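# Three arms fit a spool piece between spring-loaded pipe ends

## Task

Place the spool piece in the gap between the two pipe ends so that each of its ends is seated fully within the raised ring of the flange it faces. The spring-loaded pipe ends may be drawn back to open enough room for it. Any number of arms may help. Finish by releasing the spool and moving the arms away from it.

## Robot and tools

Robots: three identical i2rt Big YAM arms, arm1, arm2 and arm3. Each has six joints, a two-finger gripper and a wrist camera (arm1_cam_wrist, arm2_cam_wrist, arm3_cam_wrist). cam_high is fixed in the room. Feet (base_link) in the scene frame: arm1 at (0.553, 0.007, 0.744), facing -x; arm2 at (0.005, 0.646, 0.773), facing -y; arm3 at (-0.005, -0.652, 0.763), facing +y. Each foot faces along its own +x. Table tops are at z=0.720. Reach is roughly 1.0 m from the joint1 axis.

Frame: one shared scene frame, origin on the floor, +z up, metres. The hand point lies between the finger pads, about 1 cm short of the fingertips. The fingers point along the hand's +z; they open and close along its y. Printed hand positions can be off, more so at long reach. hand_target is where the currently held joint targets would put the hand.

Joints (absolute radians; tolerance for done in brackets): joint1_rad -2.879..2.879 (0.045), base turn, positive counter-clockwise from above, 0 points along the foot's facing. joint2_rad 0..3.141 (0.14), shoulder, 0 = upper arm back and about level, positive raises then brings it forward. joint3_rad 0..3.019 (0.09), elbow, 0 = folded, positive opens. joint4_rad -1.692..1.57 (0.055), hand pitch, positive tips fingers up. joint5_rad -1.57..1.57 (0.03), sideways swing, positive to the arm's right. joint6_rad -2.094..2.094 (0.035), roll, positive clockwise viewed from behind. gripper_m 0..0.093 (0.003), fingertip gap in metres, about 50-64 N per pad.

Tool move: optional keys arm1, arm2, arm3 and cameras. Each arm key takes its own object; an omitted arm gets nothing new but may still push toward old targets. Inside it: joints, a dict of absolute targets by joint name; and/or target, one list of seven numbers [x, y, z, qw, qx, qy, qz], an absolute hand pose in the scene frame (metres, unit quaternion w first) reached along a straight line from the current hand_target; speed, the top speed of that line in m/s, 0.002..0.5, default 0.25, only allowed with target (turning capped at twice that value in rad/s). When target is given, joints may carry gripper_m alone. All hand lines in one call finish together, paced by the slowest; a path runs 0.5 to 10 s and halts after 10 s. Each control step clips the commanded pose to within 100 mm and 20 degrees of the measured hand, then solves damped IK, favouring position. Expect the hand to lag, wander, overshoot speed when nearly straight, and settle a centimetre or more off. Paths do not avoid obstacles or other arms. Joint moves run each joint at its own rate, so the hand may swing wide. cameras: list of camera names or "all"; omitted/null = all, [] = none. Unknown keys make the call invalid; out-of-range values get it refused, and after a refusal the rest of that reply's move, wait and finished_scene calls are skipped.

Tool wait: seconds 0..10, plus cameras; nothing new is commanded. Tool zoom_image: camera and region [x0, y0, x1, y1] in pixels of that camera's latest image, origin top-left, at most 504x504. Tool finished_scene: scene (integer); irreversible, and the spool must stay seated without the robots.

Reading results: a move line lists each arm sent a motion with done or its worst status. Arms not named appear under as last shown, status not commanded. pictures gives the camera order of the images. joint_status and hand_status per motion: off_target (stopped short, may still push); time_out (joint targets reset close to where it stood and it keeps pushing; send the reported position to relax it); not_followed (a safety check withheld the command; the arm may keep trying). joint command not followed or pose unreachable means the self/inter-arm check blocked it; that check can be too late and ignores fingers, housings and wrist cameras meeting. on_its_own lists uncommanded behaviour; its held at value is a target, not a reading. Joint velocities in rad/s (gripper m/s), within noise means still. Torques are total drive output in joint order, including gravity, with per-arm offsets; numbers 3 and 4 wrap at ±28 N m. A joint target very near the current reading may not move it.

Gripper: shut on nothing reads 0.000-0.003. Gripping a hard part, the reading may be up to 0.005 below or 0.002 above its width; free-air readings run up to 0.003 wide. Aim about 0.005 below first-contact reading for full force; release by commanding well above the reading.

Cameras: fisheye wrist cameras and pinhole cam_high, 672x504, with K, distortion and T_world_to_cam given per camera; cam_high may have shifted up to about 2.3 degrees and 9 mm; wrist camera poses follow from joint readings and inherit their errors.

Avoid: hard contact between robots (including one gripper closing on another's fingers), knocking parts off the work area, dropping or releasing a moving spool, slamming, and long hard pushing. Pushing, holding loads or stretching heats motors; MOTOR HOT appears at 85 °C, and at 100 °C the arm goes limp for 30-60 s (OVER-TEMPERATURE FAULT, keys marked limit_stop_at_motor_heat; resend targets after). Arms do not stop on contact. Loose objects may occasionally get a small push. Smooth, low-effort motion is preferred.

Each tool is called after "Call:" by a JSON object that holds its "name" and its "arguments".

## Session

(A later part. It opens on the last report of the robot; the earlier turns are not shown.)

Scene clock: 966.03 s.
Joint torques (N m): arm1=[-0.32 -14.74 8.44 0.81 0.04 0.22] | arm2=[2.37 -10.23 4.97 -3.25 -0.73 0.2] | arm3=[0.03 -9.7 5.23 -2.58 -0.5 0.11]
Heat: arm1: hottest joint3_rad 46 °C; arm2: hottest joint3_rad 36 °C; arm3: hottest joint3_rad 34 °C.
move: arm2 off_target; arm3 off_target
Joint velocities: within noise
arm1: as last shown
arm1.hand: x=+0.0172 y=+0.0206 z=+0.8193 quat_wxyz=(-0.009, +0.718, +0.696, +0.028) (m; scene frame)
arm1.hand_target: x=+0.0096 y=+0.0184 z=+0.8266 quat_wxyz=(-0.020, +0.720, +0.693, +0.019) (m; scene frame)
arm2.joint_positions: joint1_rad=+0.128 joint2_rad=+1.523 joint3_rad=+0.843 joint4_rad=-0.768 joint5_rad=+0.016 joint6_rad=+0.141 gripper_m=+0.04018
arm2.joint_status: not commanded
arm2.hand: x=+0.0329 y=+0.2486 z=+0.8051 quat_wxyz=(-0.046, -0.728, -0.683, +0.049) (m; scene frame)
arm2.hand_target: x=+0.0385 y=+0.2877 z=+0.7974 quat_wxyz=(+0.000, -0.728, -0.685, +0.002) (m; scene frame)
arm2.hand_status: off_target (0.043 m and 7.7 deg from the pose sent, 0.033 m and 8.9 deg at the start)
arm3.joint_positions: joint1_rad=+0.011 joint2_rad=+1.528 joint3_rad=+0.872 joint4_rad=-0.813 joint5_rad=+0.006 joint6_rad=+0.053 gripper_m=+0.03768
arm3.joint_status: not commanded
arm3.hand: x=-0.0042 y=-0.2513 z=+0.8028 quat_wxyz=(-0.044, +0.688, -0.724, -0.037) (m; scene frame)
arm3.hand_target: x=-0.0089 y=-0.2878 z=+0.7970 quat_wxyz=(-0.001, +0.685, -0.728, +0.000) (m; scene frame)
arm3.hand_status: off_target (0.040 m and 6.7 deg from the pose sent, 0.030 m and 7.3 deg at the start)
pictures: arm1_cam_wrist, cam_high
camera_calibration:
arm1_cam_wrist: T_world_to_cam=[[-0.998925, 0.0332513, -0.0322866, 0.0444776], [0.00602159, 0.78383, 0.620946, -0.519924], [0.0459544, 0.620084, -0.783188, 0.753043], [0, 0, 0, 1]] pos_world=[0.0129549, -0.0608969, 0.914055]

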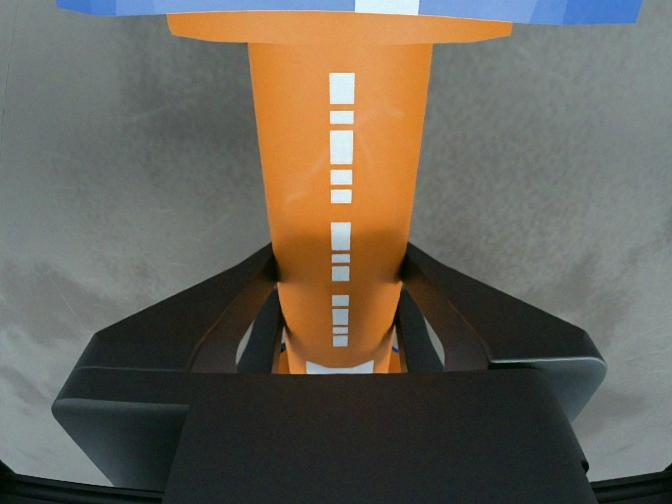

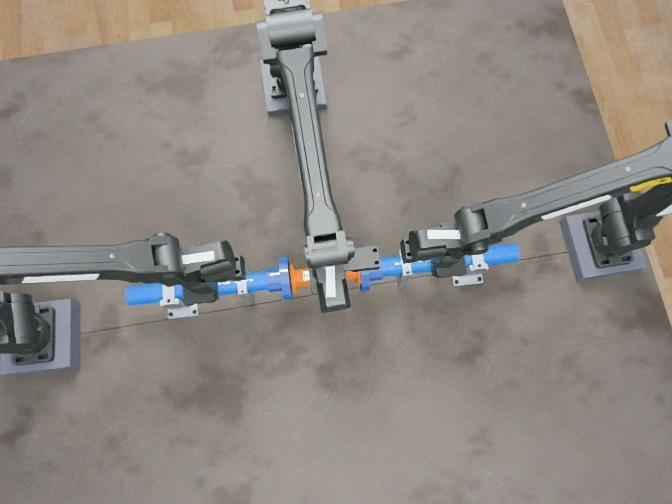

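Call:
{"name": "move", "arguments": {"arm1": {"target": [0.0075, 0.0185, 0.8265, -0.0201, 0.7203, 0.6931, 0.0194], "speed": 0.03}, "arm2": {"target": [0.0395, 0.268, 0.797, 0, 0.7281, 0.6855, 0], "speed": 0.03}, "arm3": {"target": [-0.0095, -0.268, 0.797, 0, 0.6855, -0.7281, 0], "speed": 0.03}, "cameras": ["cam_high", "arm1_cam_wrist"]}}

Call:
{"name": "zoom_image", "arguments": {"camera": "cam_high", "region": [260, 230, 400, 320]}}

Scene clock: 976.20 s.
Joint torques (N m): arm1=[-0.32 -14.45 8.99 0.72 -0.22 0.22] | arm2=[2.14 -9.41 6.63 -2.25 -0.84 0.17] | arm3=[-0.44 -8.88 7.28 -1.74 -0.4 0.12]
Heat: arm1: hottest joint3_rad 45 °C; arm2: hottest joint3_rad 36 °C; arm3: hottest joint3_rad 34 °C.
move: arm1 off_target; arm2 off_target; arm3 off_target
Joint velocities: within noise
arm1.joint_positions: joint1_rad=+0.011 joint2_rad=+1.859 joint3_rad=+1.440 joint4_rad=-1.182 joint5_rad=+0.061 joint6_rad=-1.545 gripper_m=+0.03588
arm1.joint_status: not commanded
arm1.hand: x=+0.0172 y=+0.0221 z=+0.8194 quat_wxyz=(-0.012, +0.718, +0.695, +0.031) (m; scene frame)
arm1.hand_target: x=+0.0077 y=+0.0184 z=+0.8266 quat_wxyz=(-0.020, +0.720, +0.693, +0.019) (m; scene frame)
arm1.hand_status: off_target (0.013 m and 1.7 deg from the pose sent, 0.012 m and 1.7 deg at the start)
arm2.joint_positions: joint1_rad=+0.127 joint2_rad=+1.555 joint3_rad=+0.881 joint4_rad=-0.808 joint5_rad=+0.018 joint6_rad=+0.140 gripper_m=+0.04018
arm2.joint_status: not commanded
arm2.hand: x=+0.0327 y=+0.2432 z=+0.8042 quat_wxyz=(-0.032, -0.728, -0.683, +0.039) (m; scene frame)
arm2.hand_target: x=+0.0389 y=+0.2672 z=+0.7977 quat_wxyz=(+0.000, -0.728, -0.685, +0.001) (m; scene frame)
arm2.hand_status: off_target (0.027 m and 5.8 deg from the pose sent, 0.022 m and 7.7 deg at the start)
arm3.joint_positions: joint1_rad=+0.011 joint2_rad=+1.557 joint3_rad=+0.906 joint4_rad=-0.846 joint5_rad=+0.004 joint6_rad=+0.052 gripper_m=+0.03768
arm3.joint_status: not commanded
arm3.hand: x=-0.0045 y=-0.2460 z=+0.8021 quat_wxyz=(-0.034, +0.688, -0.724, -0.028) (m; scene frame)
arm3.hand_target: x=-0.0091 y=-0.2673 z=+0.7975 quat_wxyz=(-0.001, +0.685, -0.728, +0.000) (m; scene frame)
arm3.hand_status: off_target (0.023 m and 5.1 deg from the pose sent, 0.018 m and 6.7 deg at the start)
pictures: arm1_cam_wrist, cam_high
camera_calibration:
arm1_cam_wrist: T_world_to_cam=[[-0.998905, 0.0340465, -0.0321023, 0.0443141], [0.00642596, 0.779332, 0.626578, -0.52565], [0.0463511, 0.625686, -0.778697, 0.74839], [0, 0, 0, 1]] pos_world=[0.0129547, -0.0601092, 0.913553]

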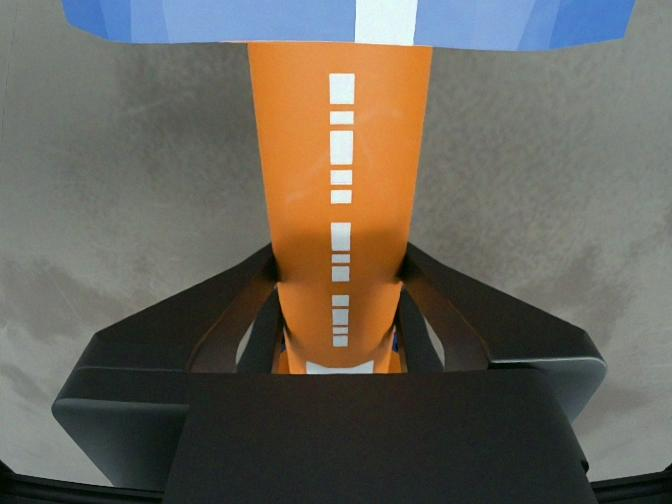

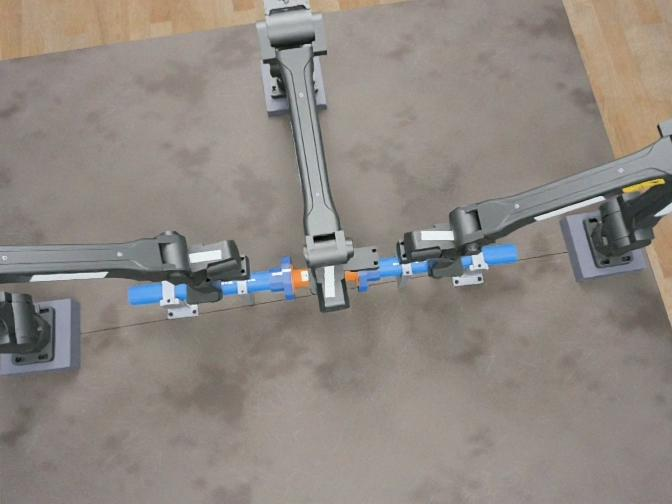

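Scaled by 3.600 from the camera's 672x504 image, which has a finer 960x720 frame.

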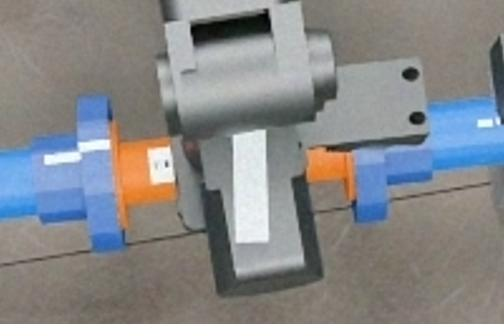

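Call:
{"name": "zoom_image", "arguments": {"camera": "cam_high", "region": [265, 245, 325, 305]}}

Call:
{"name": "zoom_image", "arguments": {"camera": "cam_high", "region": [335, 245, 395, 305]}}

Scaled by 8.400 from the camera's 672x504 image, which has a finer 960x720 frame.

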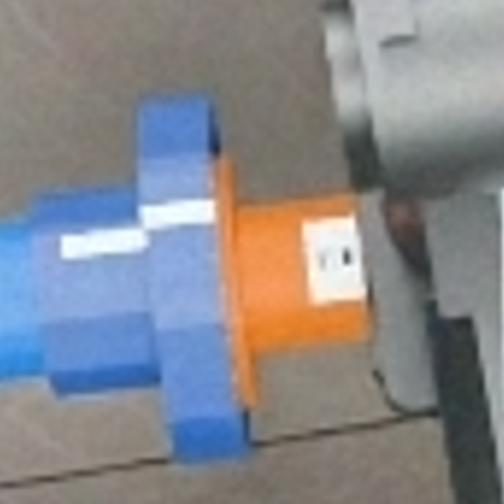

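Scaled by 8.400 from the camera's 672x504 image, which has a finer 960x720 frame.

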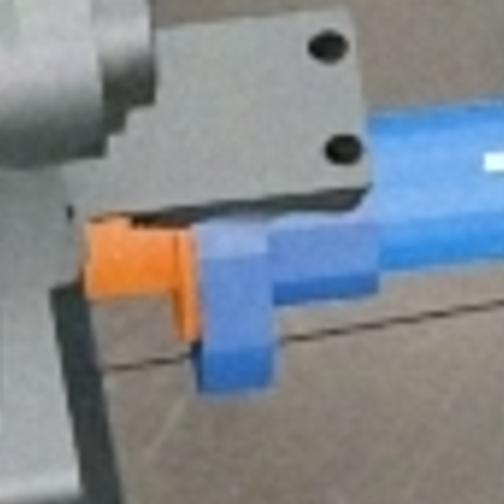

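Call:
{"name": "move", "arguments": {"arm2": {"target": [0.0395, 0.244, 0.797, 0, 0.7281, 0.6855, 0], "speed": 0.03}, "arm3": {"target": [-0.0095, -0.244, 0.797, 0, 0.6855, -0.7281, 0], "speed": 0.03}, "cameras": ["cam_high", "arm1_cam_wrist"]}}

Call:
{"name": "zoom_image", "arguments": {"camera": "cam_high", "region": [265, 245, 325, 305]}}

Call:
{"name": "zoom_image", "arguments": {"camera": "cam_high", "region": [335, 245, 395, 305]}}

Scene clock: 984.77 s.
Joint torques (N m): arm1=[-0.26 -14.45 9.01 0.72 -0.23 0.17] | arm2=[1.9 -7.94 8.72 -0.61 -0.8 0.13] | arm3=[-0.38 -7.94 9.8 -0.27 -0.35 0.13]
Heat: arm1: hottest joint3_rad 45 °C; arm2: hottest joint3_rad 36 °C; arm3: hottest joint3_rad 34 °C.
move: arm2 off_target; arm3 off_target
Joint velocities: within noise
arm1: as last shown
arm1.joint_positions: joint1_rad=+0.011 joint2_rad=+1.859 joint3_rad=+1.440 joint4_rad=-1.182 joint5_rad=+0.062 joint6_rad=-1.542 gripper_m=+0.03588
arm1.hand: x=+0.0172 y=+0.0222 z=+0.8194 quat_wxyz=(-0.012, +0.719, +0.694, +0.031) (m; scene frame)
arm2.joint_positions: joint1_rad=+0.126 joint2_rad=+1.587 joint3_rad=+0.921 joint4_rad=-0.869 joint5_rad=+0.016 joint6_rad=+0.140 gripper_m=+0.04018
arm2.joint_status: not commanded
arm2.hand: x=+0.0325 y=+0.2417 z=+0.8041 quat_wxyz=(-0.013, -0.729, -0.684, +0.022) (m; scene frame)
arm2.hand_target: x=+0.0393 y=+0.2442 z=+0.7971 quat_wxyz=(+0.000, -0.728, -0.685, +0.000) (m; scene frame)
arm2.hand_status: off_target (0.010 m and 2.9 deg from the pose sent, 0.010 m and 5.8 deg at the start)
arm3.joint_positions: joint1_rad=+0.011 joint2_rad=+1.585 joint3_rad=+0.943 joint4_rad=-0.900 joint5_rad=+0.001 joint6_rad=+0.052 gripper_m=+0.03768
arm3.joint_status: not commanded
arm3.hand: x=-0.0051 y=-0.2445 z=+0.8023 quat_wxyz=(-0.017, +0.689, -0.724, -0.013) (m; scene frame)
arm3.hand_target: x=-0.0094 y=-0.2440 z=+0.7972 quat_wxyz=(-0.001, +0.685, -0.728, +0.000) (m; scene frame)
arm3.hand_status: off_target (0.007 m and 2.5 deg from the pose sent, 0.007 m and 5.1 deg at the start)
pictures: arm1_cam_wrist, cam_high
camera_calibration:
arm1_cam_wrist: T_world_to_cam=[[-0.998788, 0.0374941, -0.0318739, 0.0440077], [0.00923694, 0.779018, 0.626934, -0.525963], [0.0483366, 0.62588, -0.77842, 0.748061], [0, 0, 0, 1]] pos_world=[0.012654, -0.0601122, 0.913452]

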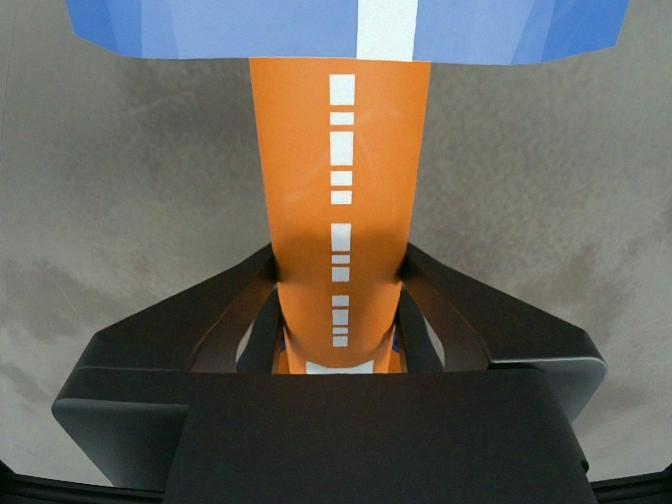

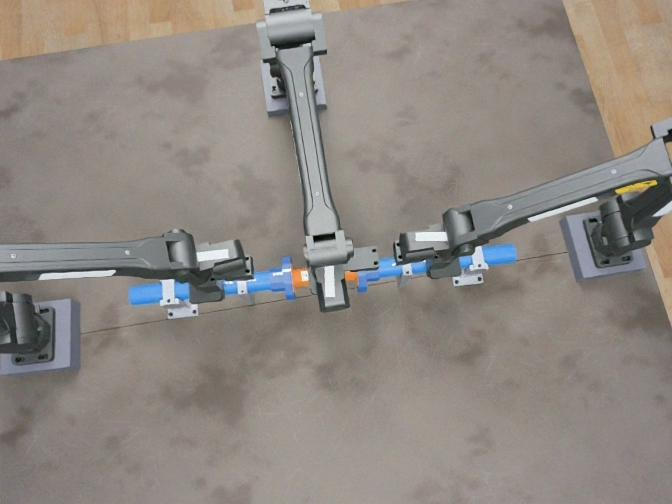

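Scaled by 8.400 from the camera's 672x504 image, which has a finer 960x720 frame.

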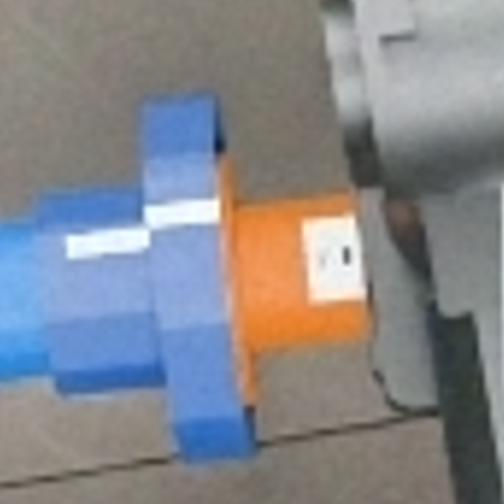

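Scaled by 8.400 from the camera's 672x504 image, which has a finer 960x720 frame.

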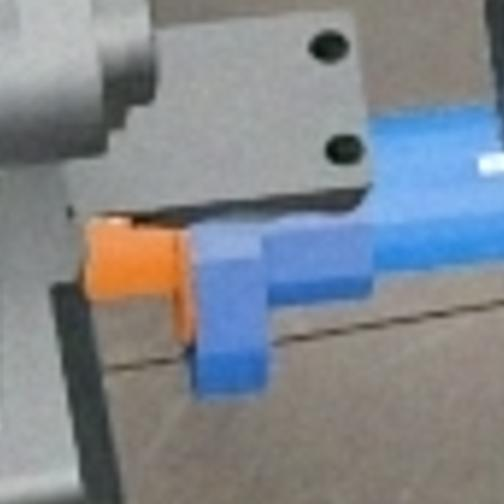

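Call:
{"name": "move", "arguments": {"arm2": {"joints": {"gripper_m": 0.09}}, "arm3": {"joints": {"gripper_m": 0.09}}, "cameras": []}}

Call:
{"name": "move", "arguments": {"arm2": {"target": [0.0405, 0.245, 0.95, 0, 0.7281, 0.6855, 0], "speed": 0.2}, "arm3": {"target": [-0.0085, -0.245, 0.95, 0, 0.6855, -0.7281, 0], "speed": 0.2}, "cameras": ["cam_high", "arm1_cam_wrist"]}}

Call:
{"name": "zoom_image", "arguments": {"camera": "cam_high", "region": [265, 245, 325, 305]}}

Call:
{"name": "zoom_image", "arguments": {"camera": "cam_high", "region": [335, 245, 395, 305]}}

Scene clock: 989.97 s.
Joint torques (N m): arm1=[-0.26 -14.45 9.01 0.72 -0.14 0.12] | arm2=[1.85 -9.41 8.49 0.21 -0.1 0.13] | arm3=[0.15 -8.59 9.4 0.57 -0.18 0.1]
Heat: arm1: hottest joint3_rad 45 °C; arm2: hottest joint3_rad 37 °C; arm3: hottest joint3_rad 35 °C.
move: arm2 done; arm3 done
Joint velocities: within noise
arm1: as last shown
arm1.joint_positions: joint1_rad=+0.011 joint2_rad=+1.859 joint3_rad=+1.440 joint4_rad=-1.182 joint5_rad=+0.059 joint6_rad=-1.537 gripper_m=+0.03588
arm1.hand: x=+0.0172 y=+0.0217 z=+0.8194 quat_wxyz=(-0.011, +0.721, +0.692, +0.030) (m; scene frame)
arm2.joint_positions: joint1_rad=+0.126 joint2_rad=+1.604 joint3_rad=+0.922 joint4_rad=-0.894 joint5_rad=+0.001 joint6_rad=+0.140 gripper_m=+0.08985
arm2.joint_status: all done
arm2.hand: x=+0.0345 y=+0.2496 z=+0.7974 quat_wxyz=(-0.001, -0.729, -0.684, +0.003) (m; scene frame)
arm2.hand_target: x=+0.0393 y=+0.2442 z=+0.7971 quat_wxyz=(+0.000, -0.728, -0.685, +0.001) (m; scene frame)
arm2.hand_status: not commanded
arm3.joint_positions: joint1_rad=+0.012 joint2_rad=+1.603 joint3_rad=+0.944 joint4_rad=-0.926 joint5_rad=-0.004 joint6_rad=+0.060 gripper_m=+0.08987
arm3.joint_status: all done
arm3.hand: x=-0.0063 y=-0.2518 z=+0.7957 quat_wxyz=(-0.001, +0.687, -0.727, +0.001) (m; scene frame)
arm3.hand_target: x=-0.0094 y=-0.2442 z=+0.7971 quat_wxyz=(-0.001, +0.686, -0.728, +0.000) (m; scene frame)
arm3.hand_status: not commanded
pictures: none
No camera images: "cameras" was empty.

Scene clock: 991.53 s.
Joint torques (N m): arm1=[-0.26 -14.45 9.01 0.72 -0.14 0.12] | arm2=[1.96 -9.99 12.21 0.1 -0.11 0.14] | arm3=[-0.38 -8.35 12.74 0.44 -0.13 0.02]
Heat: arm1: hottest joint3_rad 45 °C; arm2: hottest joint3_rad 37 °C; arm3: hottest joint3_rad 35 °C.
move: arm2 off_target; arm3 off_target
Joint velocities: within noise
arm1: as last shown
arm2.joint_positions: joint1_rad=+0.126 joint2_rad=+1.434 joint3_rad=+1.129 joint4_rad=-1.317 joint5_rad=+0.000 joint6_rad=+0.140 gripper_m=+0.08992
arm2.joint_status: not commanded
arm2.hand: x=+0.0346 y=+0.2593 z=+0.9320 quat_wxyz=(+0.017, -0.729, -0.684, -0.012) (m; scene frame)
arm2.hand_target: x=+0.0404 y=+0.2458 z=+0.9501 quat_wxyz=(+0.000, -0.728, -0.686, +0.000) (m; scene frame)
arm2.hand_status: off_target (0.024 m and 2.4 deg from the pose sent, 0.153 m and 0.5 deg at the start)
arm3.joint_positions: joint1_rad=+0.012 joint2_rad=+1.441 joint3_rad=+1.164 joint4_rad=-1.346 joint5_rad=-0.005 joint6_rad=+0.060 gripper_m=+0.08995
arm3.joint_status: not commanded
arm3.hand: x=-0.0072 y=-0.2592 z=+0.9335 quat_wxyz=(+0.012, +0.686, -0.727, +0.014) (m; scene frame)
arm3.hand_target: x=-0.0085 y=-0.2457 z=+0.9501 quat_wxyz=(+0.000, +0.686, -0.728, +0.000) (m; scene frame)
arm3.hand_status: off_target (0.022 m and 2.2 deg from the pose sent, 0.154 m and 0.2 deg at the start)
pictures: arm1_cam_wrist, cam_high
camera_calibration:
arm1_cam_wrist: T_world_to_cam=[[-0.998598, 0.0424225, -0.0316478, 0.0437094], [0.0133535, 0.780552, 0.624948, -0.524073], [0.0512146, 0.623649, -0.780025, 0.749658], [0, 0, 0, 1]] pos_world=[0.0122529, -0.0603113, 0.913653]

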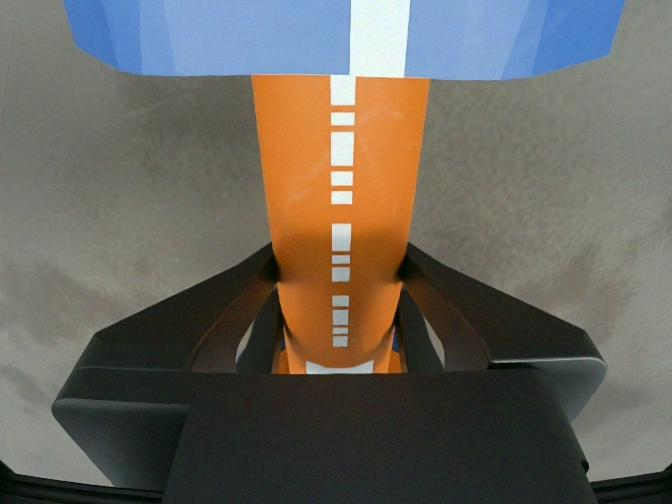

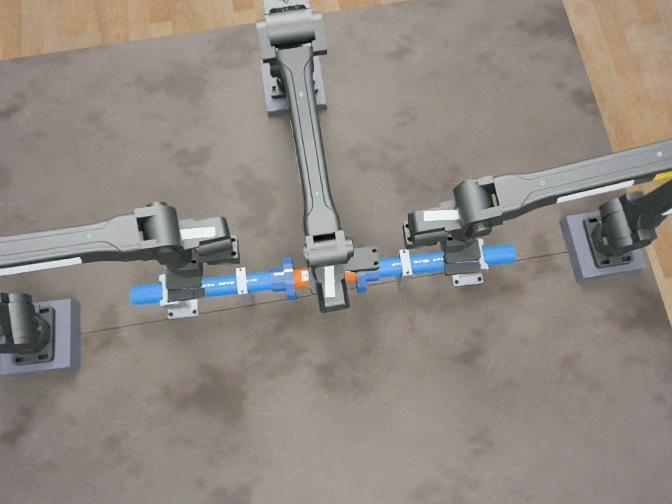

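Scaled by 8.400 from the camera's 672x504 image, which has a finer 960x720 frame.

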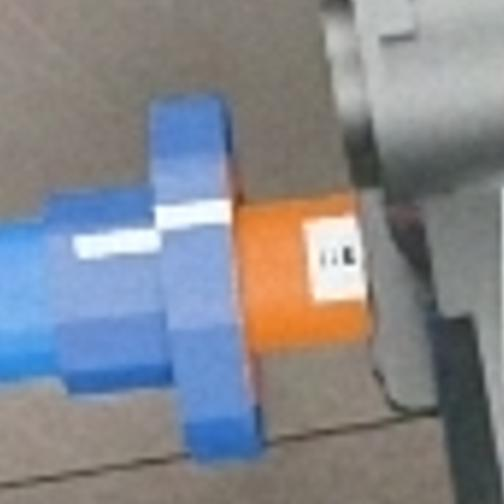

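Scaled by 8.400 from the camera's 672x504 image, which has a finer 960x720 frame.

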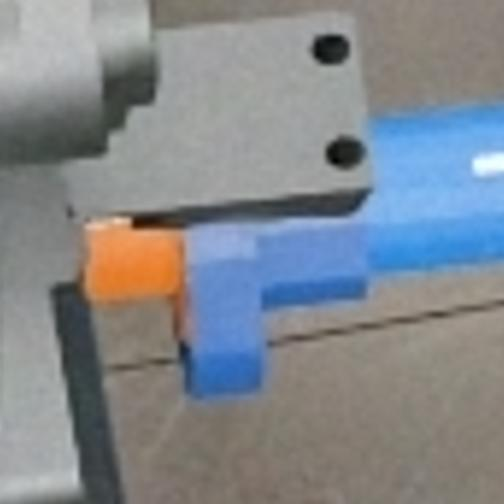

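Call:
{"name": "move", "arguments": {"arm1": {"joints":{"gripper_m":0.09}}, "cameras": ["cam_high","arm1_cam_wrist"]}}

Scene clock: 1007.67 s.
Joint torques (N m): arm1=[-0.32 -14.39 9.01 0.72 -0.12 0.11] | arm2=[1.9 -9.99 12.21 0.13 -0.1 0.14] | arm3=[-0.21 -8.47 12.75 0.54 -0.16 0.01]
Heat: arm1: hottest joint3_rad 45 °C; arm2: hottest joint3_rad 39 °C; arm3: hottest joint3_rad 37 °C.
move: arm1 done
Joint velocities: within noise
arm1.joint_positions: joint1_rad=+0.012 joint2_rad=+1.859 joint3_rad=+1.440 joint4_rad=-1.182 joint5_rad=+0.059 joint6_rad=-1.536 gripper_m=+0.08986
arm1.joint_status: all done
arm1.hand: x=+0.0172 y=+0.0214 z=+0.8194 quat_wxyz=(-0.011, +0.721, +0.692, +0.030) (m; scene frame)
arm1.hand_target: x=+0.0077 y=+0.0185 z=+0.8266 quat_wxyz=(-0.020, +0.720, +0.693, +0.019) (m; scene frame)
arm1.hand_status: not commanded
arm2, arm3: as last shown
arm2.joint_positions: joint1_rad=+0.126 joint2_rad=+1.434 joint3_rad=+1.129 joint4_rad=-1.318 joint5_rad=+0.000 joint6_rad=+0.140 gripper_m=+0.08992
arm2.hand: x=+0.0346 y=+0.2594 z=+0.9320 quat_wxyz=(+0.017, -0.729, -0.684, -0.012) (m; scene frame)
arm3.hand_target: x=-0.0085 y=-0.2456 z=+0.9501 quat_wxyz=(+0.000, +0.686, -0.728, +0.000) (m; scene frame)
pictures: arm1_cam_wrist, cam_high
camera_calibration:
arm1_cam_wrist: T_world_to_cam=[[-0.998598, 0.0424125, -0.0316638, 0.0437351], [0.0133541, 0.780777, 0.624667, -0.52371], [0.0512161, 0.623369, -0.780249, 0.750048], [0, 0, 0, 1]] pos_world=[0.0122529, -0.0605107, 0.913753]

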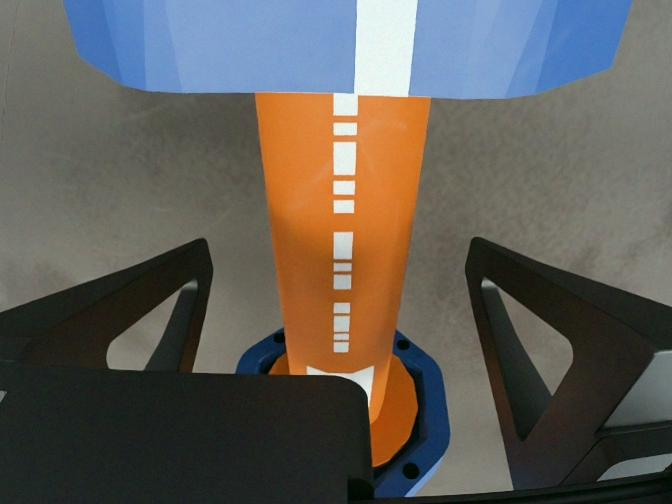

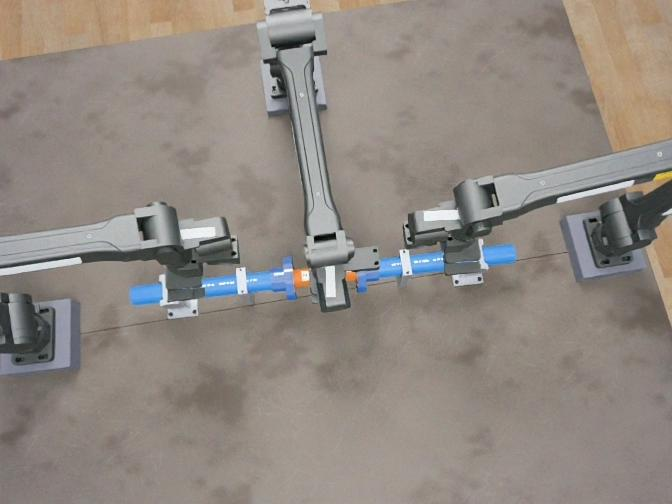

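Call:
{"name": "zoom_image", "arguments": {"camera": "arm1_cam_wrist", "region": [200, 300, 480, 504]}}

Call:
{"name": "move", "arguments": {"arm1": {"target":[0.0077,0.0185,1.0,-0.0201,0.7203,0.6931,0.0194],"speed":0.12}, "cameras": ["cam_high","arm1_cam_wrist"]}}

Scaled by 1.800 from the camera's 672x504 image, which has a finer 960x720 frame.

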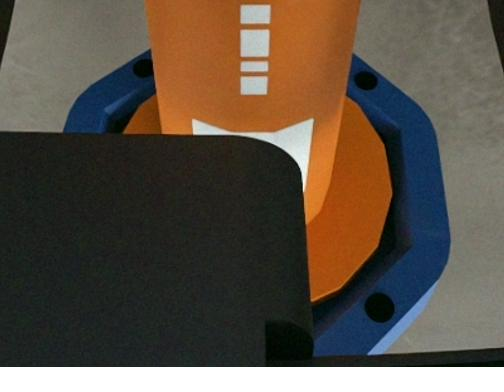

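Scene clock: 1017.17 s.
Joint torques (N m): arm1=[-0.26 -14.74 12.27 -0.08 -0.12 0.12] | arm2=[1.96 -10.05 12.19 0.12 -0.11 0.14] | arm3=[-0.67 -8.76 12.79 0.36 -0.15 0.02]
Heat: arm1: hottest joint3_rad 45 °C; arm2: hottest joint3_rad 40 °C; arm3: hottest joint3_rad 38 °C.
move: arm1 off_target
Joint velocities: within noise
arm1.joint_positions: joint1_rad=+0.012 joint2_rad=+1.779 joint3_rad=+1.749 joint4_rad=-1.593 joint5_rad=+0.059 joint6_rad=-1.536 gripper_m=+0.08994
arm1.joint_status: not commanded
arm1.hand: x=+0.0181 y=+0.0215 z=+0.9761 quat_wxyz=(-0.004, +0.721, +0.692, +0.038) (m; scene frame)
arm1.hand_target: x=+0.0088 y=+0.0185 z=+1.0000 quat_wxyz=(-0.020, +0.720, +0.693, +0.019) (m; scene frame)
arm1.hand_status: off_target (0.026 m and 2.8 deg from the pose sent, 0.181 m and 1.6 deg at the start)
arm2, arm3: as last shown
pictures: arm1_cam_wrist, cam_high
camera_calibration:
arm1_cam_wrist: T_world_to_cam=[[-0.997659, 0.042366, -0.0536761, 0.0711028], [-0.000447207, 0.780894, 0.624664, -0.621441], [0.0683798, 0.623226, -0.779047, 0.870755], [0, 0, 0, 1]] pos_world=[0.0111163, -0.0604103, 1.07037]

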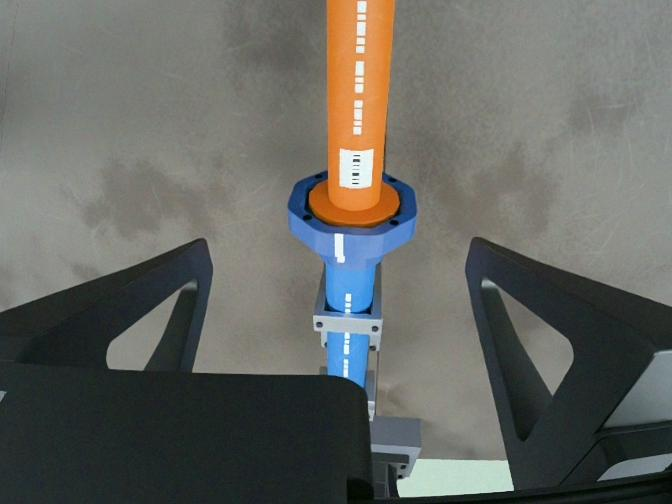

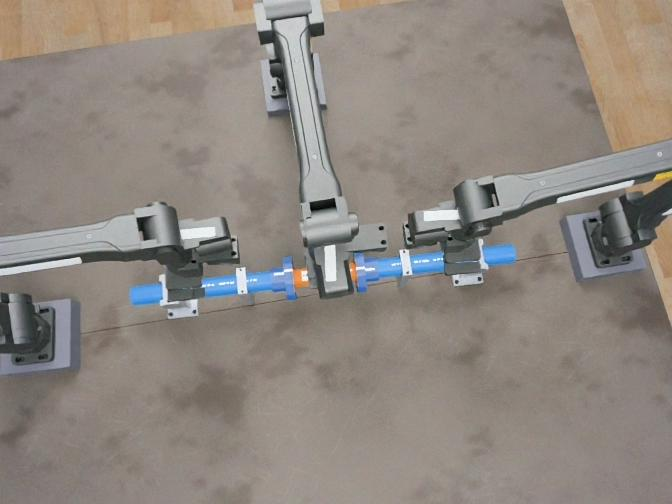

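Call:
{"name": "zoom_image", "arguments": {"camera": "arm1_cam_wrist", "region": [270, 130, 440, 280]}}

Call:
{"name": "move", "arguments": {"arm2": {"target":[-0.12,0.11,0.965,0.3536,0.6124,0.6124,-0.3536]}, "arm3": {"target":[-0.12,-0.11,0.965,0.3536,-0.6124,0.6124,0.3536]}, "cameras": ["arm2_cam_wrist","arm3_cam_wrist"]}}

Call:
{"name": "zoom_image", "arguments": {"camera": "arm2_cam_wrist", "region": [120, 50, 280, 180]}}

Call:
{"name": "zoom_image", "arguments": {"camera": "arm3_cam_wrist", "region": [400, 50, 560, 180]}}

Scaled by 2.965 from the camera's 672x504 image, which has a finer 960x720 frame.

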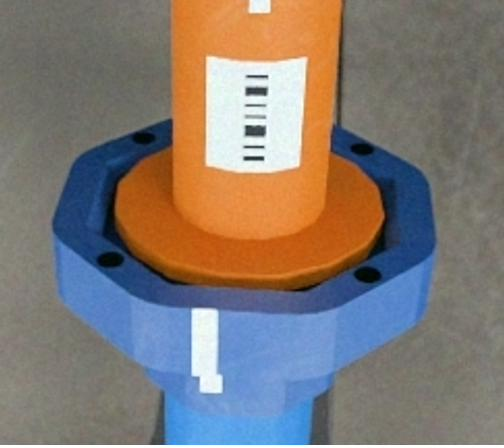

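Scene clock: 1024.33 s.
Joint torques (N m): arm1=[-0.26 -14.68 12.26 -0.08 -0.12 0.11] | arm2=[0.44 -8.23 8.27 2.33 -0.26 0] | arm3=[0.85 -7.47 9.31 2.47 0.08 -0.14]
Heat: arm1: hottest joint3_rad 47 °C; arm2: hottest joint3_rad 41 °C; arm3: hottest joint3_rad 38 °C.
move: arm2 done; arm3 done
Joint velocities: within noise
arm1: as last shown
arm1.hand: x=+0.0182 y=+0.0215 z=+0.9761 quat_wxyz=(-0.003, +0.721, +0.692, +0.038) (m; scene frame)
arm2.joint_positions: joint1_rad=-0.250 joint2_rad=+1.379 joint3_rad=+0.843 joint4_rad=-0.013 joint5_rad=-0.263 joint6_rad=-0.152 gripper_m=+0.08992
arm2.joint_status: not commanded
arm2.hand: x=-0.1149 y=+0.1099 z=+0.9739 quat_wxyz=(-0.357, -0.611, -0.612, +0.354) (m; scene frame)
arm2.hand_target: x=-0.1199 y=+0.1102 z=+0.9650 quat_wxyz=(-0.354, -0.612, -0.612, +0.353) (m; scene frame)
arm2.hand_status: done (0.010 m and 0.4 deg from the pose sent, 0.218 m and 62.4 deg at the start)
arm3.joint_positions: joint1_rad=+0.276 joint2_rad=+1.374 joint3_rad=+0.863 joint4_rad=-0.039 joint5_rad=+0.234 joint6_rad=+0.161 gripper_m=+0.08995
arm3.joint_status: not commanded
arm3.hand: x=-0.1130 y=-0.1103 z=+0.9722 quat_wxyz=(-0.354, +0.605, -0.618, -0.356) (m; scene frame)
arm3.hand_target: x=-0.1200 y=-0.1102 z=+0.9650 quat_wxyz=(-0.353, +0.612, -0.612, -0.354) (m; scene frame)
arm3.hand_status: done (0.010 m and 1.1 deg from the pose sent, 0.190 m and 62.2 deg at the start)
pictures: arm2_cam_wrist, arm3_cam_wrist
camera_calibration:
arm2_cam_wrist: T_world_to_cam=[[-0.999961, 0.00154636, -0.00864093, -0.104387], [0.00494948, 0.912292, -0.409511, 0.304504], [0.0072498, -0.409538, -0.912264, 1.05523], [0, 0, 0, 1]] pos_world=[-0.113541, 0.154522, 1.08644]
arm3_cam_wrist: T_world_to_cam=[[0.99979, -0.016925, -0.0115584, 0.122406], [-0.0202105, -0.90784, -0.418829, 0.310385], [-0.00340452, 0.418974, -0.907992, 1.0526], [0, 0, 0, 1]] pos_world=[-0.112524, -0.15716, 1.08716]

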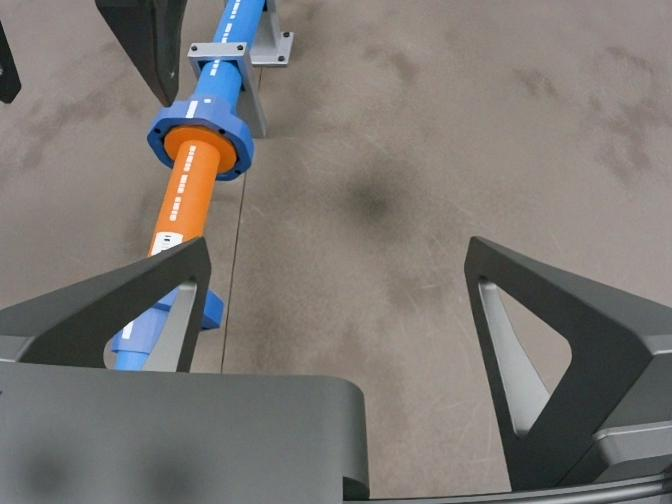

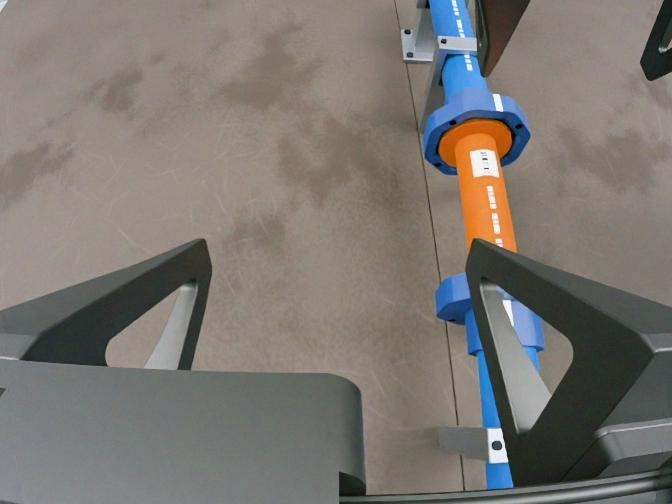

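Scaled by 3.150 from the camera's 672x504 image, which has a finer 960x720 frame.

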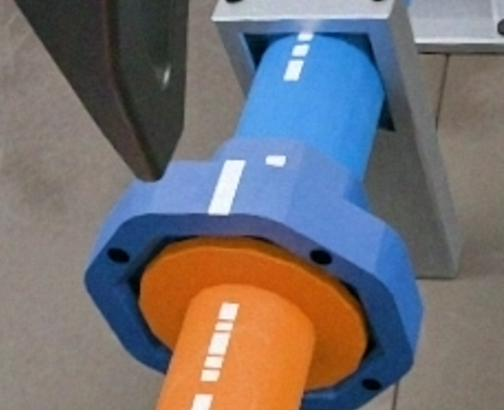

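Scaled by 3.150 from the camera's 672x504 image, which has a finer 960x720 frame.

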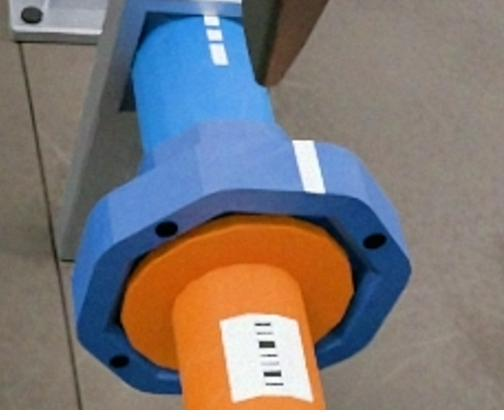

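Call:
{"name": "zoom_image", "arguments": {"camera": "arm2_cam_wrist", "region": [140, 90, 260, 190]}}

Call:
{"name": "zoom_image", "arguments": {"camera": "arm3_cam_wrist", "region": [415, 80, 535, 180]}}

Call:
{"name": "move", "arguments": {"cameras": ["cam_high"]}}

Call:
{"name": "zoom_image", "arguments": {"camera": "cam_high", "region": [260, 230, 400, 320]}}

Scaled by 4.200 from the camera's 672x504 image, which has a finer 960x720 frame.

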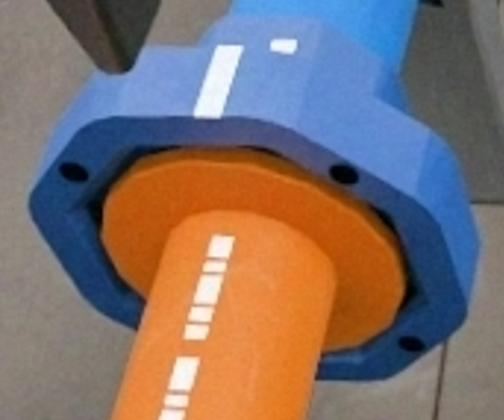

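Scaled by 4.200 from the camera's 672x504 image, which has a finer 960x720 frame.

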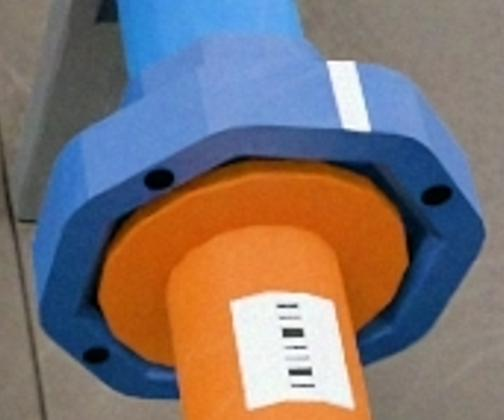

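Scene clock: 1038.13 s.
Joint torques (N m): arm1=[-0.26 -14.68 12.27 -0.06 -0.12 0.12] | arm2=[0.38 -8.23 8.27 2.35 -0.25 0] | arm3=[0.38 -7.82 9.36 2.39 0.07 -0.16]
Heat: arm1: hottest joint3_rad 49 °C; arm2: hottest joint3_rad 41 °C; arm3: hottest joint3_rad 40 °C.
Joint velocities: within noise
arm1.joint_positions: joint1_rad=+0.012 joint2_rad=+1.779 joint3_rad=+1.749 joint4_rad=-1.593 joint5_rad=+0.059 joint6_rad=-1.536 gripper_m=+0.08994
arm1.joint_status: not commanded
arm1.hand: x=+0.0182 y=+0.0215 z=+0.9761 quat_wxyz=(-0.003, +0.721, +0.692, +0.038) (m; scene frame)
arm1.hand_target: x=+0.0088 y=+0.0185 z=+1.0000 quat_wxyz=(-0.020, +0.720, +0.693, +0.019) (m; scene frame)
arm1.hand_status: not commanded
arm2.joint_positions: joint1_rad=-0.250 joint2_rad=+1.379 joint3_rad=+0.843 joint4_rad=-0.013 joint5_rad=-0.263 joint6_rad=-0.152 gripper_m=+0.08992
arm2.joint_status: not commanded
arm2.hand: x=-0.1149 y=+0.1098 z=+0.9740 quat_wxyz=(-0.357, -0.611, -0.612, +0.354) (m; scene frame)
arm2.hand_target: x=-0.1199 y=+0.1102 z=+0.9651 quat_wxyz=(-0.353, -0.612, -0.612, +0.354) (m; scene frame)
arm2.hand_status: done (0.010 m and 0.4 deg from the pose sent, 0.218 m and 62.4 deg at the start)
arm3.joint_positions: joint1_rad=+0.276 joint2_rad=+1.374 joint3_rad=+0.863 joint4_rad=-0.038 joint5_rad=+0.234 joint6_rad=+0.161 gripper_m=+0.08995
arm3.joint_status: not commanded
arm3.hand: x=-0.1130 y=-0.1103 z=+0.9723 quat_wxyz=(-0.354, +0.605, -0.618, -0.356) (m; scene frame)
arm3.hand_target: x=-0.1200 y=-0.1102 z=+0.9650 quat_wxyz=(-0.353, +0.612, -0.612, -0.354) (m; scene frame)
arm3.hand_status: done (0.010 m and 1.1 deg from the pose sent, 0.190 m and 62.2 deg at the start)
pictures: cam_high

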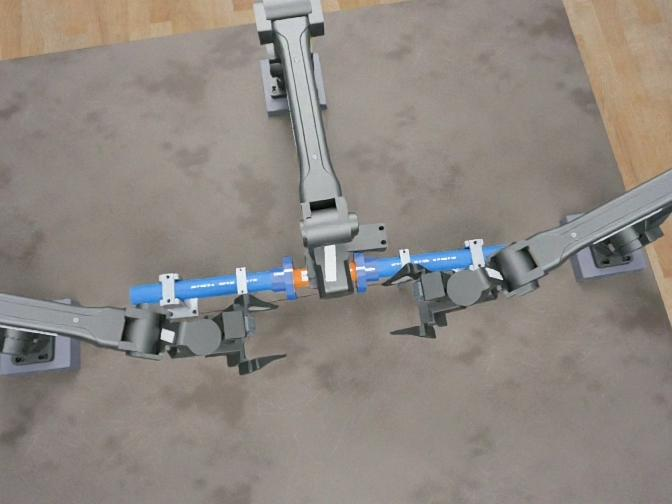

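Scaled by 3.600 from the camera's 672x504 image, which has a finer 960x720 frame.

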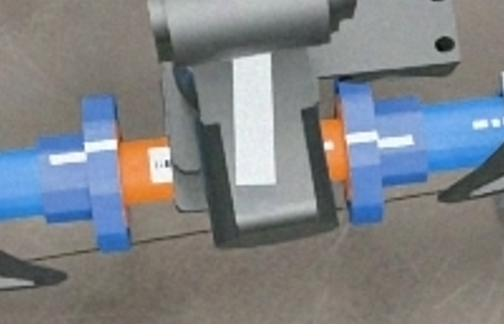

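Call:
{"name": "finished_scene", "arguments": {"scene": 1}}

The scene is finished: the task was done.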